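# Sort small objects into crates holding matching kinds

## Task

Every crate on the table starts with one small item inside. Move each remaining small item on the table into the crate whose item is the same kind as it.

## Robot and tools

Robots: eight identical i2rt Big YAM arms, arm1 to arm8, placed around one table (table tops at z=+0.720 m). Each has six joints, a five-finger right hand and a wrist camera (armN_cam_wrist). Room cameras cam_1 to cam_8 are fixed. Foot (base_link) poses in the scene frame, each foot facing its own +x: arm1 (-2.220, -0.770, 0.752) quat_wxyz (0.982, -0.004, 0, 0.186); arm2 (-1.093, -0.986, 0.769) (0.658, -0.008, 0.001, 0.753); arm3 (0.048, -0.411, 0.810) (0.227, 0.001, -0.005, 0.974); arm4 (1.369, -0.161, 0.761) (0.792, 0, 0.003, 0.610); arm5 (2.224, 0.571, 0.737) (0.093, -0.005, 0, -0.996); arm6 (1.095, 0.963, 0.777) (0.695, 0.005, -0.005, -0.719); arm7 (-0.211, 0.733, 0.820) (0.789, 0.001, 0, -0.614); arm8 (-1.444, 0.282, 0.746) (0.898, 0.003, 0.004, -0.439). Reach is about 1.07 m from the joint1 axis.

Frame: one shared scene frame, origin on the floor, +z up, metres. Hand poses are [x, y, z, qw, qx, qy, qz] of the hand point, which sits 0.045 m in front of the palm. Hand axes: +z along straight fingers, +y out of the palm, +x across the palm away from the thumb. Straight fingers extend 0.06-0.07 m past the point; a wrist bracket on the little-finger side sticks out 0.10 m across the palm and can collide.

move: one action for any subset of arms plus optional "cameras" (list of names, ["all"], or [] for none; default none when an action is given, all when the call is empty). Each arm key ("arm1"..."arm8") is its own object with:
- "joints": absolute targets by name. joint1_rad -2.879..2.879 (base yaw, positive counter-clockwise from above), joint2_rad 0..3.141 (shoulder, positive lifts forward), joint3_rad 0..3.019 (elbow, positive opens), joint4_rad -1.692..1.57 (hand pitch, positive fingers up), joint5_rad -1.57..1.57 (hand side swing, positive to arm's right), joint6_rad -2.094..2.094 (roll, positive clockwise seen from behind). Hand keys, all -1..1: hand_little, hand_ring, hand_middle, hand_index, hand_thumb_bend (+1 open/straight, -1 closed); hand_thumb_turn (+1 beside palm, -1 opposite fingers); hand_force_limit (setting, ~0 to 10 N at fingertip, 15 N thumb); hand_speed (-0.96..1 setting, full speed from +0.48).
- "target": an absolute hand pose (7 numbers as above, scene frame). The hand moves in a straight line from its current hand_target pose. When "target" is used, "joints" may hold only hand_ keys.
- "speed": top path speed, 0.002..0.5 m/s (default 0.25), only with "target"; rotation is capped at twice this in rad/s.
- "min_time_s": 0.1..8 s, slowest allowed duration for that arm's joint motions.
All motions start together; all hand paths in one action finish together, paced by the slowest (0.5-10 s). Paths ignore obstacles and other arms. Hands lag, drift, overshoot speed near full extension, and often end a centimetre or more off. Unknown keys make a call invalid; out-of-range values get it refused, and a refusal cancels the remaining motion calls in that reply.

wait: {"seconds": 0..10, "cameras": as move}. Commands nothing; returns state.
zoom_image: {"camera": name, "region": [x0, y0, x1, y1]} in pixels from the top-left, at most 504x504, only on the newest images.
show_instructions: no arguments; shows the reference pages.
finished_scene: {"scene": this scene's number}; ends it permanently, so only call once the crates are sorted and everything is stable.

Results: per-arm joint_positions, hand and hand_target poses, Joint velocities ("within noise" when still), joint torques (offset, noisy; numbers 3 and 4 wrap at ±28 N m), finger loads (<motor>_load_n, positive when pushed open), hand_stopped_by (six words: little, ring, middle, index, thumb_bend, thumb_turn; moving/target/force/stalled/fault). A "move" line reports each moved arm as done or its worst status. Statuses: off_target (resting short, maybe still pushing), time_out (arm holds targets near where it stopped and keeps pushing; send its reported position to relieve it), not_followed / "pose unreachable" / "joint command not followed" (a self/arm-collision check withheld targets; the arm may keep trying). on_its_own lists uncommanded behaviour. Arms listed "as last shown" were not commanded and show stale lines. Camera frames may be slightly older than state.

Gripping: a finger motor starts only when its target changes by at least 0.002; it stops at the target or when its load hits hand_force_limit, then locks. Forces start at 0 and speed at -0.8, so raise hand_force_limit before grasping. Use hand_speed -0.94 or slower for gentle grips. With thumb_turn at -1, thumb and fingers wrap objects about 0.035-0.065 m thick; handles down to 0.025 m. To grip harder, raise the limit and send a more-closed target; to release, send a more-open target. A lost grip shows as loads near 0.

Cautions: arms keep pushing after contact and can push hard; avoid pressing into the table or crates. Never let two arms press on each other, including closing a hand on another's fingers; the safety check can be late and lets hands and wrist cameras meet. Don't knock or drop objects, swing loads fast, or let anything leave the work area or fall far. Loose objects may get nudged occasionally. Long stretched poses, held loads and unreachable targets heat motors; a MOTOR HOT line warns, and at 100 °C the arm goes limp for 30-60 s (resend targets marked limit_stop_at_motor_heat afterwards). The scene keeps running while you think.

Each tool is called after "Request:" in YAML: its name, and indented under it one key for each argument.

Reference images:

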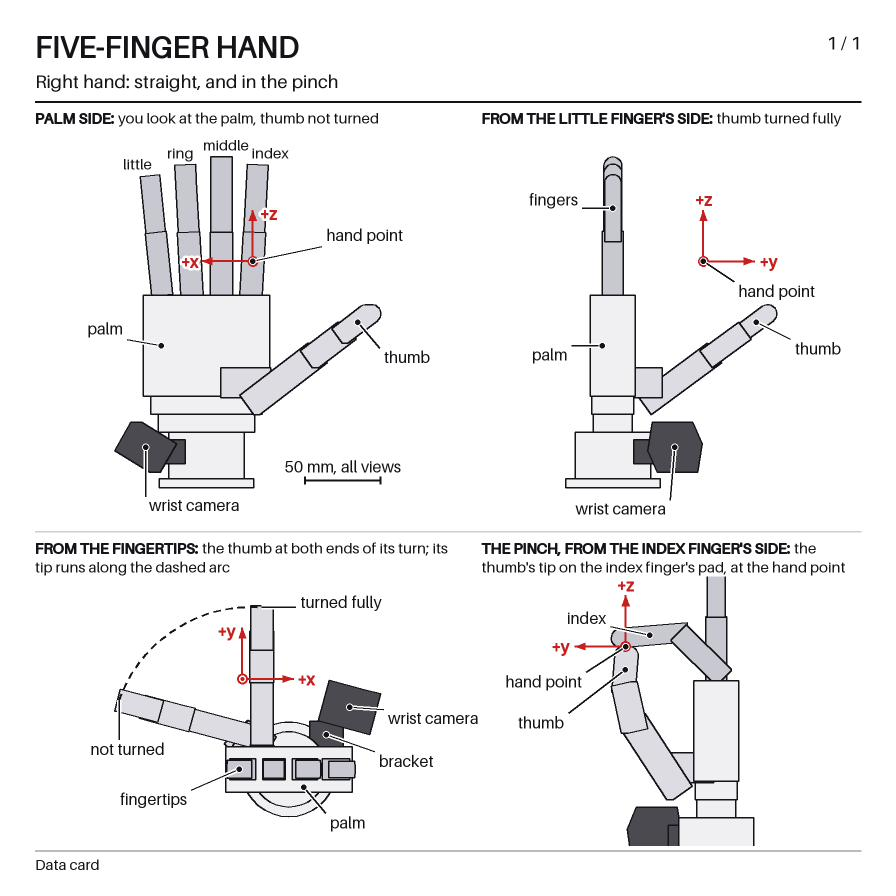

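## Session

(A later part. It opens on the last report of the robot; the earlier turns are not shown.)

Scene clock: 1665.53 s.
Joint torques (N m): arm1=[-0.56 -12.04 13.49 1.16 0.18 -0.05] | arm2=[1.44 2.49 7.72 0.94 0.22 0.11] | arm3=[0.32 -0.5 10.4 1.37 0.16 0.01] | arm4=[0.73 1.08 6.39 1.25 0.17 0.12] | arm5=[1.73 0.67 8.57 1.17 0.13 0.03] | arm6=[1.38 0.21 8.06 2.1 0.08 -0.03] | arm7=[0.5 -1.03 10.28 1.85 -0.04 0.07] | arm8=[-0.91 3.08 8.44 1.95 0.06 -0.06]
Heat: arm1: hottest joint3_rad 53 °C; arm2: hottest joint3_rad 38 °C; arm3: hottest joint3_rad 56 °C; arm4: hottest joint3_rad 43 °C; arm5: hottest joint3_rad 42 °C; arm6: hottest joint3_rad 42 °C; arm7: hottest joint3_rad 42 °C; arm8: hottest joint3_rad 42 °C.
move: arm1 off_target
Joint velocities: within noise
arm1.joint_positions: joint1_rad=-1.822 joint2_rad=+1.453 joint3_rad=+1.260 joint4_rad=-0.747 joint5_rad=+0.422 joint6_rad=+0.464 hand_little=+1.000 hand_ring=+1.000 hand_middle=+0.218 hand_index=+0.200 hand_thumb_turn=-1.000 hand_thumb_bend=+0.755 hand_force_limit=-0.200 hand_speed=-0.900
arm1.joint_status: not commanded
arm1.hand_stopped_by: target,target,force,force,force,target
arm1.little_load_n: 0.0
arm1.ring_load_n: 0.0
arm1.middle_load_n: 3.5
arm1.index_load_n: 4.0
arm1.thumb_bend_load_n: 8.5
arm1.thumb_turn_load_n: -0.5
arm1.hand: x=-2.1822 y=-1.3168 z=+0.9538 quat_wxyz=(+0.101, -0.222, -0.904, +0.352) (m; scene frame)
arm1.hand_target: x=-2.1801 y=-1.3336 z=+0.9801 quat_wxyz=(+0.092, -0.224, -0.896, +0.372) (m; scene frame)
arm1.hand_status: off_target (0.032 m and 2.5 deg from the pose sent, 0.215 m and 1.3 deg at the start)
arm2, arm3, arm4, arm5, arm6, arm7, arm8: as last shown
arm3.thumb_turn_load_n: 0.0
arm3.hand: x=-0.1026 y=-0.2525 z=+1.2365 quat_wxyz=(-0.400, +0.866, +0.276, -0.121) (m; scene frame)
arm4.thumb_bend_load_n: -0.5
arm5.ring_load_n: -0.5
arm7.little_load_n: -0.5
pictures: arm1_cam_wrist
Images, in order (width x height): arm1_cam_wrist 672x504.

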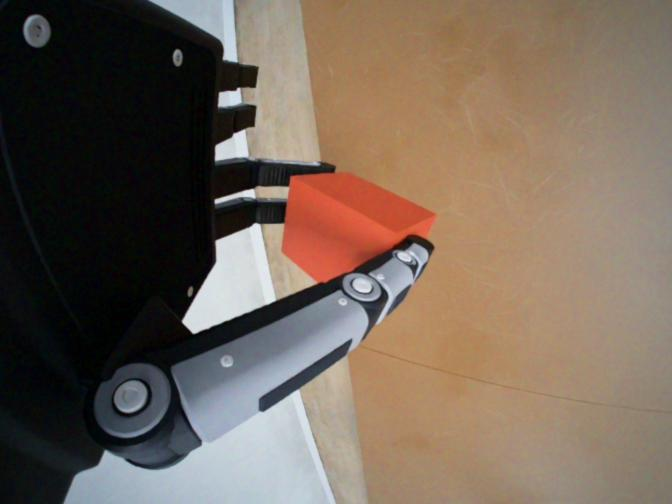

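Request:
move:
  arm1: {"joints": {"joint1_rad": 1.65, "joint2_rad": 0.63, "joint3_rad": 1.35, "joint4_rad": -1.4, "joint5_rad": 0, "joint6_rad": 0, "hand_little": -1, "hand_ring": 0.3}, "min_time_s": 8}
  cameras: ["arm1_cam_wrist", "cam_1"]

Request:
move:
  arm1: {"target": [-2.345, -0.29, 1.03, 0.2432, -0.9076, 0.3304, -0.0885]}
  cameras: ["arm1_cam_wrist"]

Scene clock: 1694.37 s.
Joint torques (N m): arm1=[0.44 0.21 11.79 1.37 -0.12 -0.03] | arm2=[1.44 2.49 7.72 0.95 0.23 0.1] | arm3=[0.32 -0.44 10.39 1.36 0.15 0.01] | arm4=[1.2 0.79 6.41 1.33 0.14 0.11] | arm5=[1.85 0.62 8.57 1.21 0.13 0.04] | arm6=[1.44 0.21 8.09 2.06 0.09 -0.03] | arm7=[0.32 -0.85 10.45 1.96 -0.04 0.02] | arm8=[-0.91 3.08 8.44 1.95 0.06 -0.06]
Heat: arm1: hottest joint3_rad 61 °C; arm2: hottest joint3_rad 38 °C; arm3: hottest joint3_rad 60 °C; arm4: hottest joint3_rad 42 °C; arm5: hottest joint3_rad 42 °C; arm6: hottest joint3_rad 42 °C; arm7: hottest joint3_rad 42 °C; arm8: hottest joint3_rad 43 °C.
move: arm1 done
Joint velocities: within noise
arm1.joint_positions: joint1_rad=+1.639 joint2_rad=+0.637 joint3_rad=+1.296 joint4_rad=-1.394 joint5_rad=+0.003 joint6_rad=+0.006 hand_little=-1.000 hand_ring=+0.300 hand_middle=+0.218 hand_index=+0.200 hand_thumb_turn=-1.000 hand_thumb_bend=+0.755 hand_force_limit=-0.200 hand_speed=-0.900
arm1.joint_status: all done
arm1.hand_stopped_by: target,target,force,force,force,target
arm1.little_load_n: 0.0
arm1.ring_load_n: 0.0
arm1.middle_load_n: 4.0
arm1.index_load_n: 4.0
arm1.thumb_bend_load_n: 8.5
arm1.thumb_turn_load_n: -0.5
arm1.hand: x=-2.3414 y=-0.5819 z=+1.1696 quat_wxyz=(-0.392, +0.894, +0.197, -0.089) (m; scene frame)
arm1.hand_target: x=-2.3415 y=-0.5877 z=+1.1950 quat_wxyz=(-0.416, +0.881, +0.203, -0.097) (m; scene frame)
arm1.hand_status: not commanded
arm2, arm3, arm4, arm5, arm6, arm7, arm8: as last shown
arm2.little_load_n: 0.5
arm2.middle_load_n: -0.5
arm3.index_load_n: -0.5
arm4.thumb_bend_load_n: 0.0
arm5.ring_load_n: 0.0
arm6.little_load_n: 0.5
arm6.thumb_turn_load_n: -0.5
arm7.little_load_n: 0.0
pictures: arm1_cam_wrist, cam_1
Images, in order (width x height): arm1_cam_wrist 672x504, cam_1 672x504.

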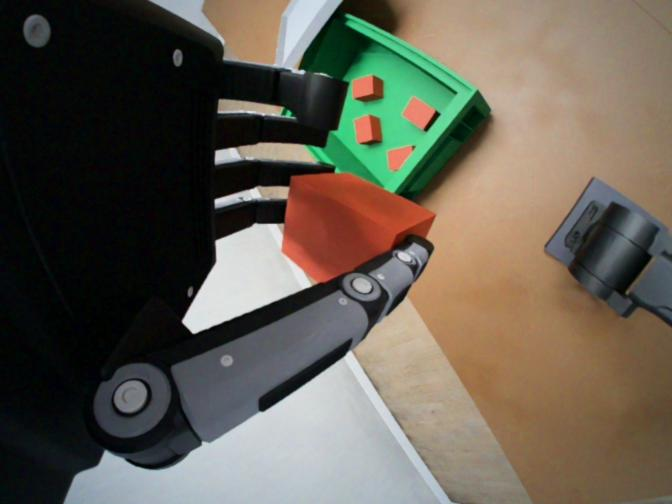

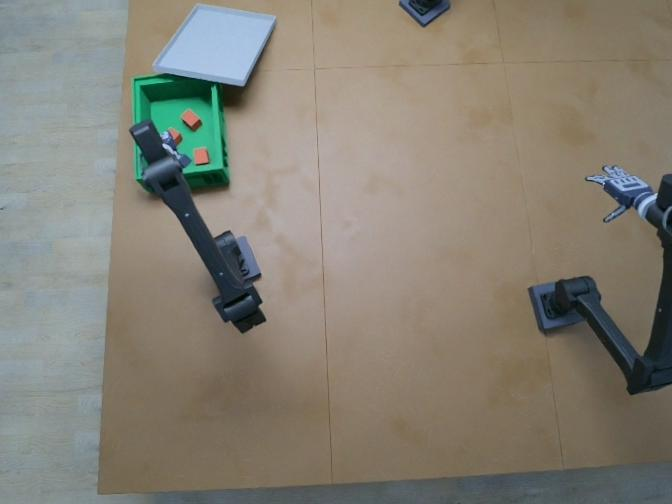

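Scene clock: 1697.80 s.
Joint torques (N m): arm1=[-1.26 -10.87 13.14 0.62 0.48 0.11] | arm2=[1.38 2.55 7.72 0.96 0.23 0.11] | arm3=[0.32 -0.5 10.39 1.36 0.15 0.01] | arm4=[0.56 1.03 6.37 1.31 0.14 0.1] | arm5=[1.85 0.62 8.54 1.18 0.13 0.03] | arm6=[1.38 0.26 7.99 2.09 0.08 -0.03] | arm7=[0.26 -1.2 10.29 2.02 -0.05 0.08] | arm8=[-0.91 3.08 8.44 1.95 0.06 -0.06]
Heat: arm1: hottest joint3_rad 61 °C; arm2: hottest joint3_rad 38 °C; arm3: hottest joint3_rad 60 °C; arm4: hottest joint3_rad 42 °C; arm5: hottest joint3_rad 42 °C; arm6: hottest joint3_rad 42 °C; arm7: hottest joint3_rad 42 °C; arm8: hottest joint3_rad 43 °C.
move: arm1 off_target
Joint velocities: within noise
arm1.joint_positions: joint1_rad=+1.505 joint2_rad=+1.420 joint3_rad=+1.465 joint4_rad=-1.344 joint5_rad=+0.431 joint6_rad=+0.920 hand_little=-1.000 hand_ring=+0.300 hand_middle=+0.218 hand_index=+0.200 hand_thumb_turn=-1.000 hand_thumb_bend=+0.755 hand_force_limit=-0.200 hand_speed=-0.900
arm1.joint_status: not commanded
arm1.hand_stopped_by: target,target,force,force,force,target
arm1.little_load_n: 0.0
arm1.ring_load_n: 0.0
arm1.middle_load_n: 4.0
arm1.index_load_n: 4.0
arm1.thumb_bend_load_n: 8.5
arm1.thumb_turn_load_n: -0.5
arm1.hand: x=-2.3450 y=-0.3072 z=+1.0087 quat_wxyz=(-0.227, +0.915, -0.318, +0.099) (m; scene frame)
arm1.hand_target: x=-2.3446 y=-0.2911 z=+1.0298 quat_wxyz=(-0.243, +0.908, -0.330, +0.088) (m; scene frame)
arm1.hand_status: off_target (0.027 m and 2.8 deg from the pose sent, 0.324 m and 67.0 deg at the start)
arm2, arm3, arm5, arm6, arm7, arm8: as last shown
arm2.little_load_n: 0.0
arm2.middle_load_n: 0.0
arm2.index_load_n: -0.5
arm3.index_load_n: 0.0
arm4.joint_positions: joint1_rad=-0.608 joint2_rad=+0.636 joint3_rad=+1.354 joint4_rad=-1.391 joint5_rad=-0.003 joint6_rad=-0.012 hand_little=-1.000 hand_ring=+0.300 hand_middle=+0.700 hand_index=+0.700 hand_thumb_turn=-1.000 hand_thumb_bend=+1.000 hand_force_limit=-0.200 hand_speed=-0.700
arm4.joint_status: not commanded
arm4.hand_stopped_by: target,target,target,target,target,target
arm4.little_load_n: 0.0
arm4.ring_load_n: 0.0
arm4.middle_load_n: -0.5
arm4.index_load_n: 0.0
arm4.thumb_bend_load_n: 0.0
arm4.thumb_turn_load_n: 0.0
arm4.hand: x=+1.5171 y=+0.0043 z=+1.2068 quat_wxyz=(-0.391, +0.821, -0.373, +0.182) (m; scene frame)
arm4.hand_target: x=+1.5131 y=+0.0034 z=+1.2049 quat_wxyz=(-0.389, +0.822, -0.376, +0.178) (m; scene frame)
arm4.hand_status: not commanded
arm6.little_load_n: 0.0
arm6.thumb_turn_load_n: 0.0
pictures: arm1_cam_wrist
Images, in order (width x height): arm1_cam_wrist 672x504.

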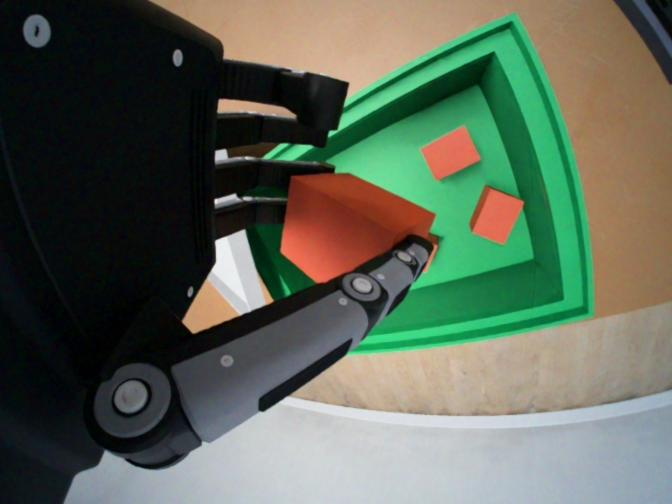

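Request:
move:
  arm1: {"target": [-2.338, -0.300, 0.85, 0.2432, -0.9076, 0.3304, -0.0885], "speed": 0.15}
  cameras: ["arm1_cam_wrist"]

Scene clock: 1702.10 s.
Joint torques (N m): arm1=[-1.49 -10.81 7.38 1.36 0.33 0] | arm2=[1.44 2.49 7.72 0.95 0.23 0.11] | arm3=[0.32 -0.5 10.39 1.36 0.16 0] | arm4=[0.79 0.79 6.53 1.33 0.14 0.06] | arm5=[1.79 0.62 8.55 1.18 0.12 0.03] | arm6=[1.44 0.09 8.09 2.1 0.09 -0.03] | arm7=[0.03 -1.03 10.35 1.99 -0.09 0.07] | arm8=[-0.91 3.08 8.46 1.95 0.06 -0.06]
Heat: arm1: hottest joint3_rad 60 °C; arm2: hottest joint3_rad 38 °C; arm3: hottest joint3_rad 60 °C; arm4: hottest joint3_rad 42 °C; arm5: hottest joint3_rad 42 °C; arm6: hottest joint3_rad 42 °C; arm7: hottest joint3_rad 42 °C; arm8: hottest joint3_rad 43 °C.
move: arm1 done
Joint velocities: within noise
arm1.joint_positions: joint1_rad=+1.498 joint2_rad=+1.465 joint3_rad=+1.101 joint4_rad=-0.882 joint5_rad=+0.432 joint6_rad=+0.921 hand_little=-1.000 hand_ring=+0.300 hand_middle=+0.218 hand_index=+0.200 hand_thumb_turn=-1.000 hand_thumb_bend=+0.755 hand_force_limit=-0.200 hand_speed=-0.900
arm1.joint_status: not commanded
arm1.hand_stopped_by: target,target,force,force,force,target
arm1.little_load_n: 0.0
arm1.ring_load_n: 0.0
arm1.middle_load_n: 4.0
arm1.index_load_n: 4.0
arm1.thumb_bend_load_n: 8.5
arm1.thumb_turn_load_n: -0.5
arm1.hand: x=-2.3436 y=-0.3008 z=+0.8588 quat_wxyz=(-0.247, +0.909, -0.326, +0.084) (m; scene frame)
arm1.hand_target: x=-2.3379 y=-0.3002 z=+0.8502 quat_wxyz=(-0.243, +0.908, -0.331, +0.089) (m; scene frame)
arm1.hand_status: done (0.010 m and 0.9 deg from the pose sent, 0.159 m and 2.8 deg at the start)
arm2.joint_positions: joint1_rad=-0.008 joint2_rad=+0.630 joint3_rad=+1.352 joint4_rad=-1.391 joint5_rad=-0.003 joint6_rad=-0.011 hand_little=+1.000 hand_ring=+1.000 hand_middle=+0.700 hand_index=+0.700 hand_thumb_turn=-1.000 hand_thumb_bend=+1.000 hand_force_limit=-0.200 hand_speed=-0.600
arm2.joint_status: not commanded
arm2.hand_stopped_by: target,target,target,target,target,target
arm2.little_load_n: 0.0
arm2.ring_load_n: 0.0
arm2.middle_load_n: 0.0
arm2.index_load_n: 0.0
arm2.thumb_bend_load_n: 0.0
arm2.thumb_turn_load_n: 0.0
arm2.hand: x=-1.1545 y=-0.7712 z=+1.2130 quat_wxyz=(-0.429, +0.901, +0.065, -0.022) (m; scene frame)
arm2.hand_target: x=-1.1561 y=-0.7734 z=+1.2111 quat_wxyz=(-0.424, +0.903, +0.063, -0.025) (m; scene frame)
arm2.hand_status: not commanded
arm3, arm4, arm5, arm6, arm7, arm8: as last shown
arm4.middle_load_n: 0.0
arm5.thumb_turn_load_n: 0.5
pictures: arm1_cam_wrist
Images, in order (width x height): arm1_cam_wrist 672x504.

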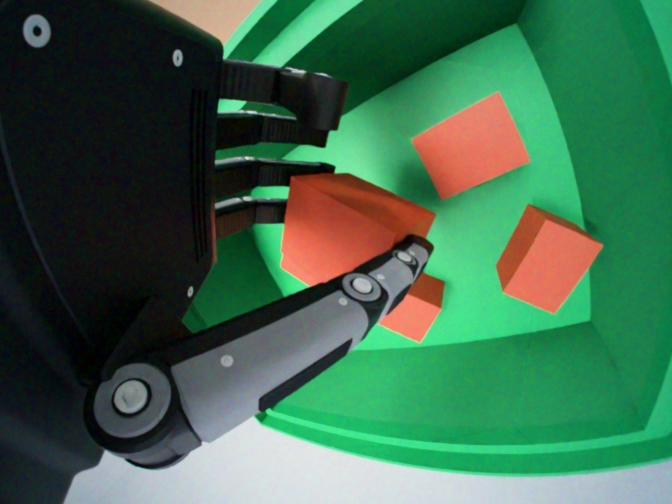

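Request:
move:
  arm1: {"target": [-2.336, -0.302, 0.775, 0.2432, -0.9076, 0.3304, -0.0885], "speed": 0.1}
  cameras: ["arm1_cam_wrist"]

Scene clock: 1712.63 s.
Joint torques (N m): arm1=[-2.02 -9.05 5.34 1.42 0.53 -0.01] | arm2=[1.44 2.43 7.73 0.94 0.23 0.11] | arm3=[0.26 -0.44 10.4 1.36 0.15 0] | arm4=[1.2 1.08 6.48 1.13 0.15 0.1] | arm5=[1.9 0.62 8.55 1.17 0.13 0.03] | arm6=[1.44 0.5 8.08 2.07 0.08 -0.03] | arm7=[0.56 -1.14 10.41 1.87 -0.08 0.04] | arm8=[-0.91 3.08 8.46 1.95 0.06 -0.06]
Heat: arm1: hottest joint3_rad 58 °C; arm2: hottest joint3_rad 38 °C; arm3: hottest joint3_rad 61 °C; arm4: hottest joint3_rad 42 °C; arm5: hottest joint3_rad 42 °C; arm6: hottest joint3_rad 42 °C; arm7: hottest joint3_rad 42 °C; arm8: hottest joint3_rad 43 °C.
move: arm1 off_target
Joint velocities: within noise
arm1.joint_positions: joint1_rad=+1.501 joint2_rad=+1.526 joint3_rad=+1.003 joint4_rad=-0.674 joint5_rad=+0.426 joint6_rad=+0.920 hand_little=-1.000 hand_ring=+0.300 hand_middle=+0.218 hand_index=+0.200 hand_thumb_turn=-1.000 hand_thumb_bend=+0.755 hand_force_limit=-0.200 hand_speed=-0.900
arm1.joint_status: not commanded
arm1.hand_stopped_by: target,target,force,force,force,target
arm1.little_load_n: 0.0
arm1.ring_load_n: 0.0
arm1.middle_load_n: 4.0
arm1.index_load_n: 4.0
arm1.thumb_bend_load_n: 8.5
arm1.thumb_turn_load_n: -0.5
arm1.hand: x=-2.3490 y=-0.2923 z=+0.8052 quat_wxyz=(-0.264, +0.905, -0.328, +0.068) (m; scene frame)
arm1.hand_target: x=-2.3361 y=-0.3035 z=+0.7765 quat_wxyz=(-0.243, +0.908, -0.330, +0.088) (m; scene frame)
arm1.hand_status: off_target (0.034 m and 3.4 deg from the pose sent, 0.084 m and 0.9 deg at the start)
arm2, arm3, arm4, arm5, arm6, arm7, arm8: as last shown
arm3.little_load_n: -0.5
arm3.middle_load_n: -0.5
arm3.index_load_n: -0.5
arm3.thumb_turn_load_n: 0.5
arm5.thumb_bend_load_n: 0.5
arm5.thumb_turn_load_n: 0.0
pictures: arm1_cam_wrist
Images, in order (width x height): arm1_cam_wrist 672x504.

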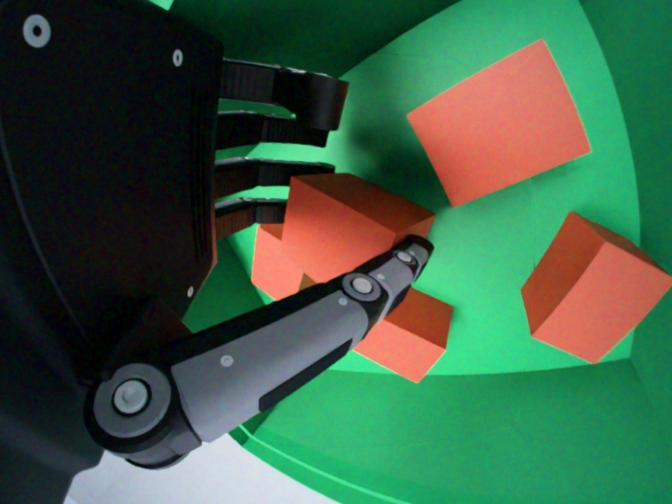

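Request:
move:
  arm1: {"joints": {"hand_speed": -0.8, "hand_index": 0.7, "hand_middle": 0.7, "hand_thumb_bend": 1}}
  cameras: ["arm1_cam_wrist"]

Request:
move:
  arm1: {"target": [-2.345, -0.30, 1.0, 0.2432, -0.9076, 0.3304, -0.0885], "speed": 0.2}
  cameras: ["arm1_cam_wrist"]

Request:
move:
  arm1: {"joints": {"joint1_rad": 0.4, "joint2_rad": 0.63, "joint3_rad": 1.35, "joint4_rad": -1.4, "joint5_rad": 0, "joint6_rad": 0}, "min_time_s": 5}
  cameras: ["cam_1", "cam_2", "cam_3", "cam_4", "cam_5", "cam_6", "cam_7", "cam_8"]

Scene clock: 1721.70 s.
Joint torques (N m): arm1=[-1.85 -9.11 5.38 1.36 0.53 -0.01] | arm2=[1.38 2.43 7.72 0.98 0.23 0.11] | arm3=[0.32 -0.5 10.39 1.37 0.16 0.01] | arm4=[1.14 1.2 6.39 1.31 0.16 0.11] | arm5=[1.85 0.5 8.57 1.18 0.13 0.03] | arm6=[1.44 0.15 8.05 2.07 0.09 -0.02] | arm7=[0.21 -0.79 10.43 2.07 -0.05 0.06] | arm8=[-0.91 3.02 8.44 1.96 0.06 -0.06]
Heat: arm1: hottest joint3_rad 56 °C; arm2: hottest joint3_rad 38 °C; arm3: hottest joint3_rad 61 °C; arm4: hottest joint3_rad 42 °C; arm5: hottest joint3_rad 42 °C; arm6: hottest joint3_rad 42 °C; arm7: hottest joint3_rad 42 °C; arm8: hottest joint3_rad 43 °C.
move: arm1 done
Joint velocities: within noise
arm1.joint_positions: joint1_rad=+1.501 joint2_rad=+1.526 joint3_rad=+1.003 joint4_rad=-0.673 joint5_rad=+0.426 joint6_rad=+0.920 hand_little=-1.000 hand_ring=+0.300 hand_middle=+0.700 hand_index=+0.700 hand_thumb_turn=-1.000 hand_thumb_bend=+1.000 hand_force_limit=-0.200 hand_speed=-0.800
arm1.joint_status: all done
arm1.hand_stopped_by: target,target,target,target,target,target
arm1.little_load_n: 0.0
arm1.ring_load_n: 0.0
arm1.middle_load_n: 0.0
arm1.index_load_n: 0.0
arm1.thumb_bend_load_n: 0.0
arm1.thumb_turn_load_n: 0.0
arm1.hand: x=-2.3491 y=-0.2920 z=+0.8053 quat_wxyz=(-0.265, +0.904, -0.328, +0.067) (m; scene frame)
arm1.hand_target: x=-2.3362 y=-0.3036 z=+0.7765 quat_wxyz=(-0.243, +0.908, -0.330, +0.088) (m; scene frame)
arm1.hand_status: not commanded
arm2, arm3, arm4, arm5, arm6, arm7, arm8: as last shown
arm3.little_load_n: 0.0
arm3.middle_load_n: 0.0
arm3.index_load_n: 0.0
arm3.thumb_turn_load_n: 0.0
arm5.thumb_bend_load_n: 0.0
pictures: arm1_cam_wrist
Images, in order (width x height): arm1_cam_wrist 672x504.

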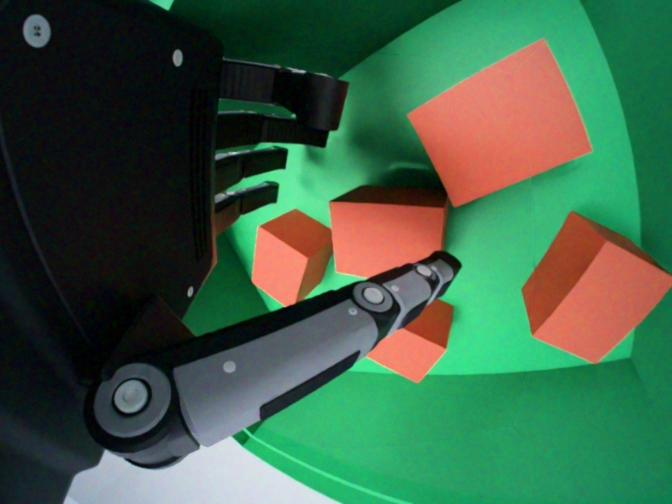

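Scene clock: 1723.63 s.
Joint torques (N m): arm1=[-0.5 -11.11 12.64 0.5 0.48 0.1] | arm2=[1.38 2.49 7.72 0.96 0.23 0.11] | arm3=[0.32 -0.5 10.4 1.36 0.15 0.01] | arm4=[1.08 0.79 6.28 1.21 0.16 0.09] | arm5=[1.9 0.56 8.57 1.13 0.13 0.04] | arm6=[1.49 0.21 8.02 2.11 0.09 -0.03] | arm7=[0.44 -0.91 10.22 1.92 -0.08 0.07] | arm8=[-0.91 3.08 8.44 1.95 0.06 -0.06]
Heat: arm1: hottest joint3_rad 56 °C; arm2: hottest joint3_rad 38 °C; arm3: hottest joint3_rad 61 °C; arm4: hottest joint3_rad 42 °C; arm5: hottest joint3_rad 42 °C; arm6: hottest joint3_rad 42 °C; arm7: hottest joint3_rad 42 °C; arm8: hottest joint3_rad 43 °C.
move: arm1 off_target
Joint velocities: within noise
arm1.joint_positions: joint1_rad=+1.501 joint2_rad=+1.400 joint3_rad=+1.364 joint4_rad=-1.267 joint5_rad=+0.433 joint6_rad=+0.928 hand_little=-1.000 hand_ring=+0.300 hand_middle=+0.700 hand_index=+0.700 hand_thumb_turn=-1.000 hand_thumb_bend=+1.000 hand_force_limit=-0.200 hand_speed=-0.800
arm1.joint_status: not commanded
arm1.hand_stopped_by: target,target,target,target,target,target
arm1.little_load_n: 0.0
arm1.ring_load_n: 0.0
arm1.middle_load_n: 0.0
arm1.index_load_n: 0.0
arm1.thumb_bend_load_n: 0.0
arm1.thumb_turn_load_n: 0.0
arm1.hand: x=-2.3405 y=-0.3146 z=+0.9783 quat_wxyz=(-0.226, +0.913, -0.324, +0.100) (m; scene frame)
arm1.hand_target: x=-2.3448 y=-0.3010 z=+0.9999 quat_wxyz=(-0.243, +0.908, -0.330, +0.088) (m; scene frame)
arm1.hand_status: off_target (0.027 m and 2.6 deg from the pose sent, 0.195 m and 3.5 deg at the start)
arm2, arm3, arm4, arm5, arm6, arm7, arm8: as last shown
arm2.little_load_n: -0.5
arm6.thumb_bend_load_n: 0.5
pictures: arm1_cam_wrist
Images, in order (width x height): arm1_cam_wrist 672x504.

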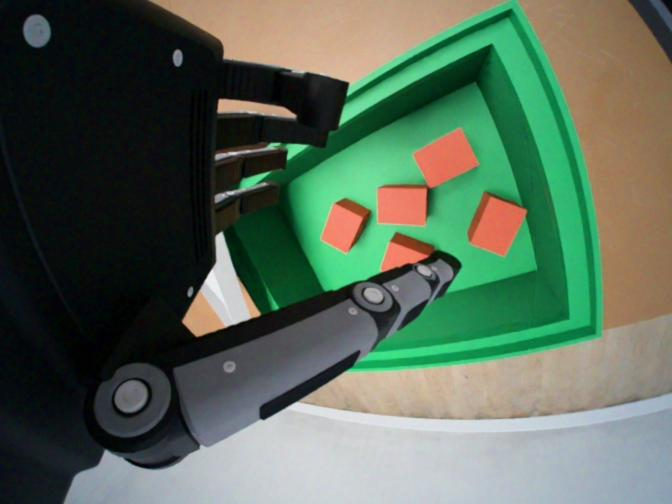

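Scene clock: 1729.27 s.
Joint torques (N m): arm1=[-1.49 0.97 6.27 1.4 -0.13 -0.09] | arm2=[1.55 2.55 7.72 0.95 0.22 0.11] | arm3=[0.32 -0.5 10.39 1.36 0.15 0.01] | arm4=[1.14 0.85 6.34 1.17 0.16 0.08] | arm5=[1.96 0.62 8.57 1.2 0.14 0.02] | arm6=[1.49 0.32 8.06 2.07 0.09 -0.02] | arm7=[0.97 -1.03 10.45 1.81 -0.03 0.06] | arm8=[-0.91 3.08 8.43 1.94 0.06 -0.06]
Heat: arm1: hottest joint3_rad 55 °C; arm2: hottest joint3_rad 38 °C; arm3: hottest joint3_rad 62 °C; arm4: hottest joint3_rad 42 °C; arm5: hottest joint3_rad 42 °C; arm6: hottest joint3_rad 42 °C; arm7: hottest joint3_rad 42 °C; arm8: hottest joint3_rad 43 °C.
move: arm1 done
Joint velocities: within noise
arm1.joint_positions: joint1_rad=+0.411 joint2_rad=+0.636 joint3_rad=+1.364 joint4_rad=-1.391 joint5_rad=+0.003 joint6_rad=+0.009 hand_little=-1.000 hand_ring=+0.300 hand_middle=+0.700 hand_index=+0.700 hand_thumb_turn=-1.000 hand_thumb_bend=+1.000 hand_force_limit=-0.200 hand_speed=-0.800
arm1.joint_status: all done
arm1.hand_stopped_by: target,target,target,target,target,target
arm1.little_load_n: 0.0
arm1.ring_load_n: 0.0
arm1.middle_load_n: 0.0
arm1.index_load_n: 0.0
arm1.thumb_bend_load_n: 0.0
arm1.thumb_turn_load_n: 0.0
arm1.hand: x=-2.0885 y=-0.5913 z=+1.2025 quat_wxyz=(-0.402, +0.830, -0.347, +0.169) (m; scene frame)
arm1.hand_target: x=-2.0890 y=-0.5952 z=+1.1955 quat_wxyz=(-0.394, +0.833, -0.349, +0.169) (m; scene frame)
arm1.hand_status: not commanded
arm2, arm4: as last shown
arm2.little_load_n: 0.0
arm3.joint_positions: joint1_rad=-0.509 joint2_rad=+0.636 joint3_rad=+1.304 joint4_rad=-1.386 joint5_rad=-0.003 joint6_rad=-0.009 hand_little=+1.000 hand_ring=+0.600 hand_middle=+0.700 hand_index=+0.700 hand_thumb_turn=-1.000 hand_thumb_bend=+1.000 hand_force_limit=-0.200 hand_speed=-0.800
arm3.joint_status: not commanded
arm3.hand_stopped_by: target,target,target,target,target,target
arm3.little_load_n: 0.0
arm3.ring_load_n: 0.0
arm3.middle_load_n: 0.0
arm3.index_load_n: 0.0
arm3.thumb_bend_load_n: 0.0
arm3.thumb_turn_load_n: 0.0
arm3.hand: x=-0.1026 y=-0.2525 z=+1.2365 quat_wxyz=(-0.400, +0.866, +0.276, -0.121) (m; scene frame)
arm3.hand_target: x=-0.1008 y=-0.2588 z=+1.2566 quat_wxyz=(-0.415, +0.858, +0.274, -0.128) (m; scene frame)
arm3.hand_status: not commanded
arm5.joint_positions: joint1_rad=-0.015 joint2_rad=+0.635 joint3_rad=+1.354 joint4_rad=-1.394 joint5_rad=-0.003 joint6_rad=-0.009 hand_little=+1.000 hand_ring=+1.000 hand_middle=+0.700 hand_index=+0.700 hand_thumb_turn=-1.000 hand_thumb_bend=+1.000 hand_force_limit=-0.200 hand_speed=-0.600
arm5.joint_status: not commanded
arm5.hand_stopped_by: target,target,target,target,target,target
arm5.little_load_n: 0.0
arm5.ring_load_n: 0.0
arm5.middle_load_n: 0.0
arm5.index_load_n: 0.0
arm5.thumb_bend_load_n: 0.0
arm5.thumb_turn_load_n: 0.0
arm5.hand: x=+2.0199 y=+0.5043 z=+1.1858 quat_wxyz=(+0.282, -0.575, -0.691, +0.334) (m; scene frame)
arm5.hand_target: x=+2.0234 y=+0.5016 z=+1.1841 quat_wxyz=(+0.278, -0.574, -0.694, +0.335) (m; scene frame)
arm5.hand_status: not commanded
arm6.joint_positions: joint1_rad=+0.158 joint2_rad=+0.617 joint3_rad=+1.346 joint4_rad=-1.226 joint5_rad=+0.123 joint6_rad=-1.438 hand_little=+1.000 hand_ring=+1.000 hand_middle=+1.000 hand_index=+1.000 hand_thumb_turn=+1.000 hand_thumb_bend=+1.000 hand_force_limit=+0.000 hand_speed=-0.800
arm6.joint_status: not commanded
arm6.hand_stopped_by: target,target,target,target,target,target
arm6.little_load_n: 0.0
arm6.ring_load_n: 0.0
arm6.middle_load_n: 0.5
arm6.index_load_n: 0.0
arm6.thumb_bend_load_n: 0.0
arm6.thumb_turn_load_n: 0.0
arm6.hand: x=+1.0394 y=+0.7070 z=+1.2777 quat_wxyz=(+0.349, +0.579, -0.634, +0.375) (m; scene frame)
arm6.hand_target: x=+1.0391 y=+0.7082 z=+1.2905 quat_wxyz=(+0.356, +0.573, -0.630, +0.385) (m; scene frame)
arm6.hand_status: not commanded
arm7.joint_positions: joint1_rad=-0.389 joint2_rad=+0.647 joint3_rad=+1.338 joint4_rad=-1.438 joint5_rad=-0.120 joint6_rad=-1.352 hand_little=+1.000 hand_ring=+1.000 hand_middle=+1.000 hand_index=+1.000 hand_thumb_turn=+1.000 hand_thumb_bend=+1.000 hand_force_limit=+0.000 hand_speed=-0.800
arm7.joint_status: not commanded
arm7.hand_stopped_by: target,target,target,target,target,target
arm7.little_load_n: 0.0
arm7.ring_load_n: 0.0
arm7.middle_load_n: 0.0
arm7.index_load_n: 0.0
arm7.thumb_bend_load_n: 0.0
arm7.thumb_turn_load_n: 0.0
arm7.hand: x=-0.2721 y=+0.5129 z=+1.2583 quat_wxyz=(+0.230, +0.540, -0.739, +0.330) (m; scene frame)
arm7.hand_target: x=-0.2721 y=+0.5130 z=+1.2669 quat_wxyz=(+0.237, +0.538, -0.735, +0.337) (m; scene frame)
arm7.hand_status: not commanded
arm8.joint_positions: joint1_rad=+0.337 joint2_rad=+0.576 joint3_rad=+1.350 joint4_rad=-1.192 joint5_rad=+0.072 joint6_rad=-1.074 hand_little=+1.000 hand_ring=+1.000 hand_middle=+1.000 hand_index=+1.000 hand_thumb_turn=+1.000 hand_thumb_bend=+1.000 hand_force_limit=+0.000 hand_speed=-0.800
arm8.joint_status: not commanded
arm8.hand_stopped_by: target,target,target,target,target,target
arm8.little_load_n: 0.0
arm8.ring_load_n: 0.0
arm8.middle_load_n: 0.0
arm8.index_load_n: 0.0
arm8.thumb_bend_load_n: 0.0
arm8.thumb_turn_load_n: 0.0
arm8.hand: x=-1.2728 y=+0.1065 z=+1.2457 quat_wxyz=(+0.049, +0.713, -0.446, +0.539) (m; scene frame)
arm8.hand_target: x=-1.2743 y=+0.1075 z=+1.2545 quat_wxyz=(+0.049, +0.708, -0.443, +0.548) (m; scene frame)
arm8.hand_status: not commanded
pictures: cam_1, cam_2, cam_3, cam_4, cam_5, cam_6, cam_7, cam_8
Images, in order (width x height): cam_1 672x504, cam_2 672x504, cam_3 672x504, cam_4 672x504, cam_5 672x504, cam_6 672x504, cam_7 672x504, cam_8 672x504.

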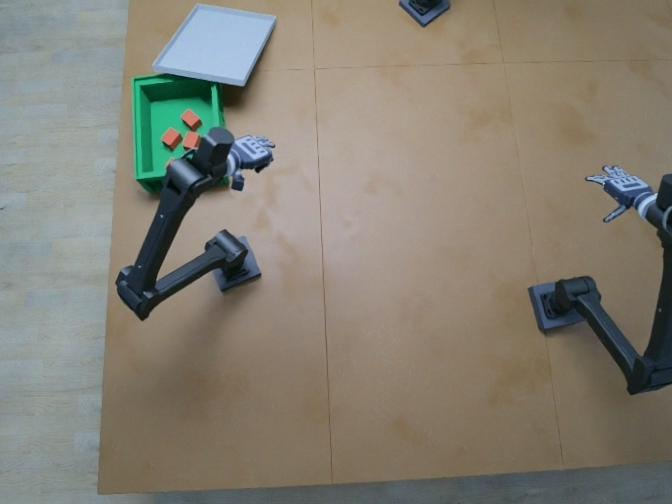

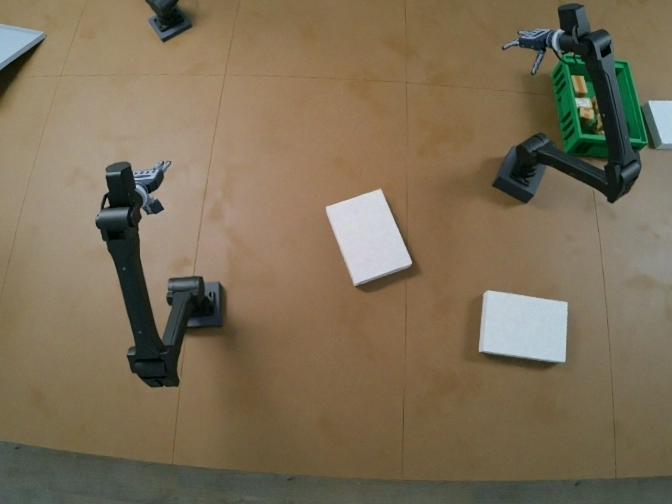

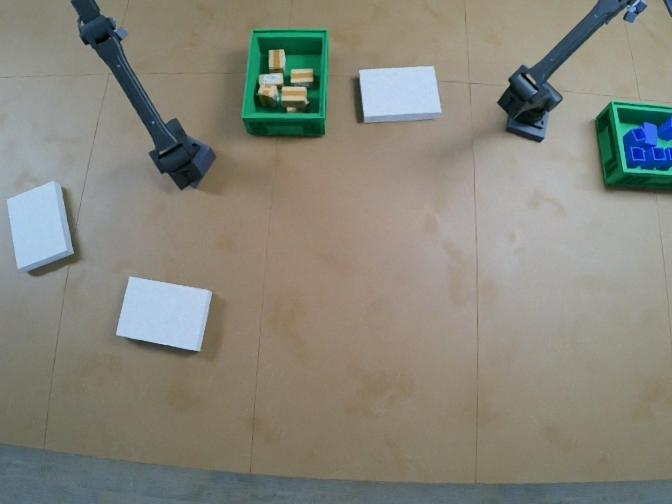

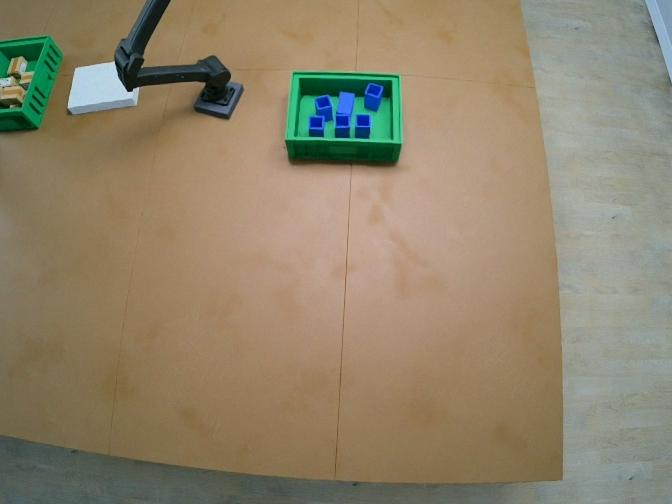

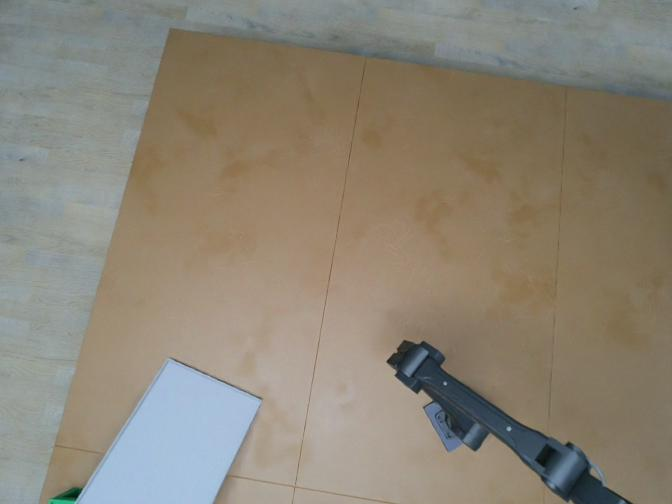

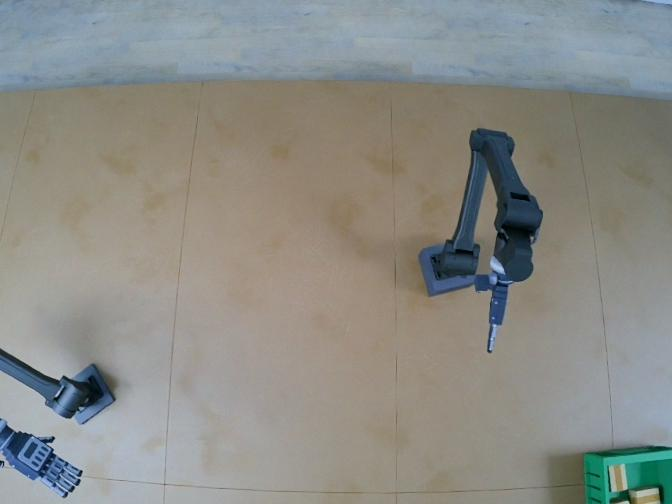

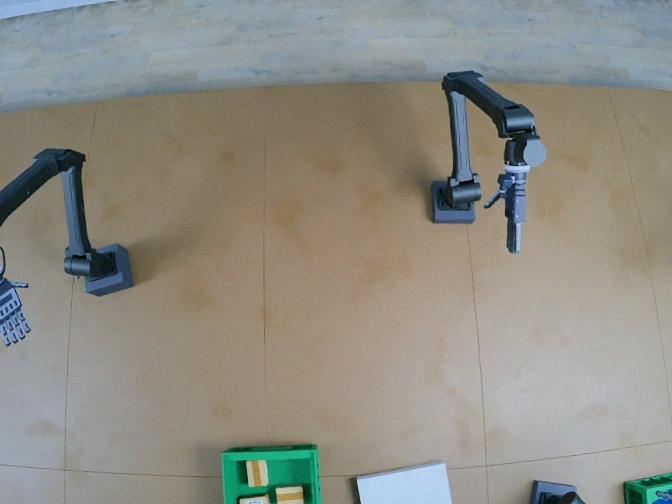

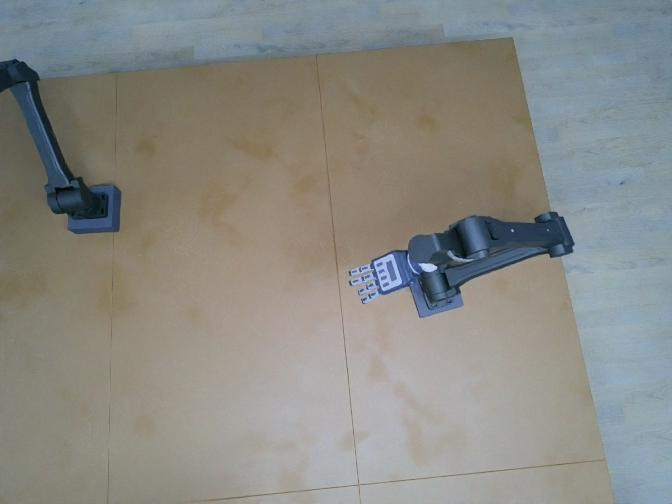

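Request:
zoom_image:
  camera: "cam_1"
  region: [110, 0, 300, 200]

Request:
zoom_image:
  camera: "cam_5"
  region: [30, 340, 300, 504]

Request:
zoom_image:
  camera: "cam_4"
  region: [270, 60, 420, 170]

Request:
zoom_image:
  camera: "cam_3"
  region: [225, 10, 345, 150]

Scaled by 2.520.

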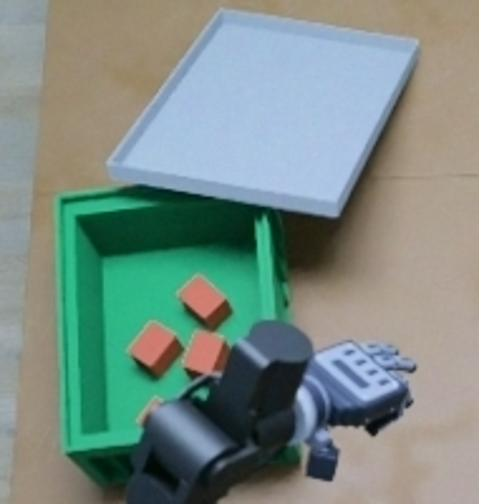

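Scaled by 1.867.

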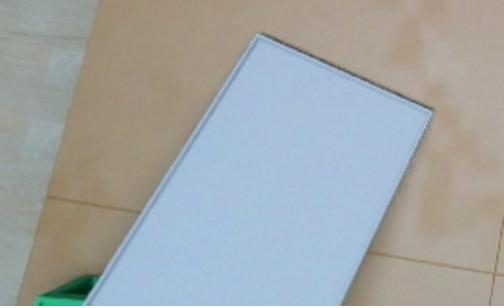

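Scaled by 3.360.

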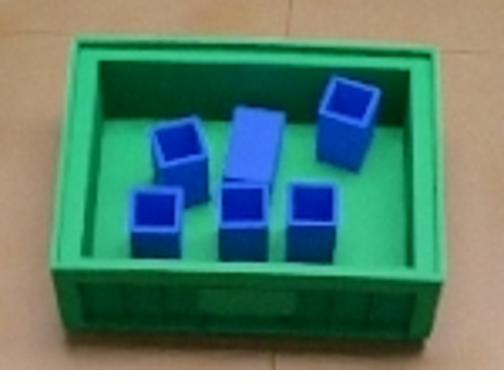

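Scaled by 3.600.

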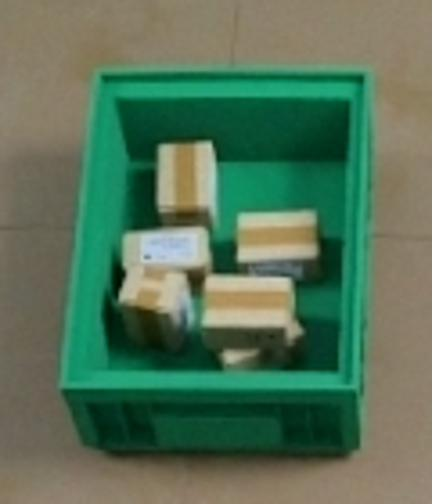

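Request:
finished_scene:
  scene: 2

The scene is finished: the task was done.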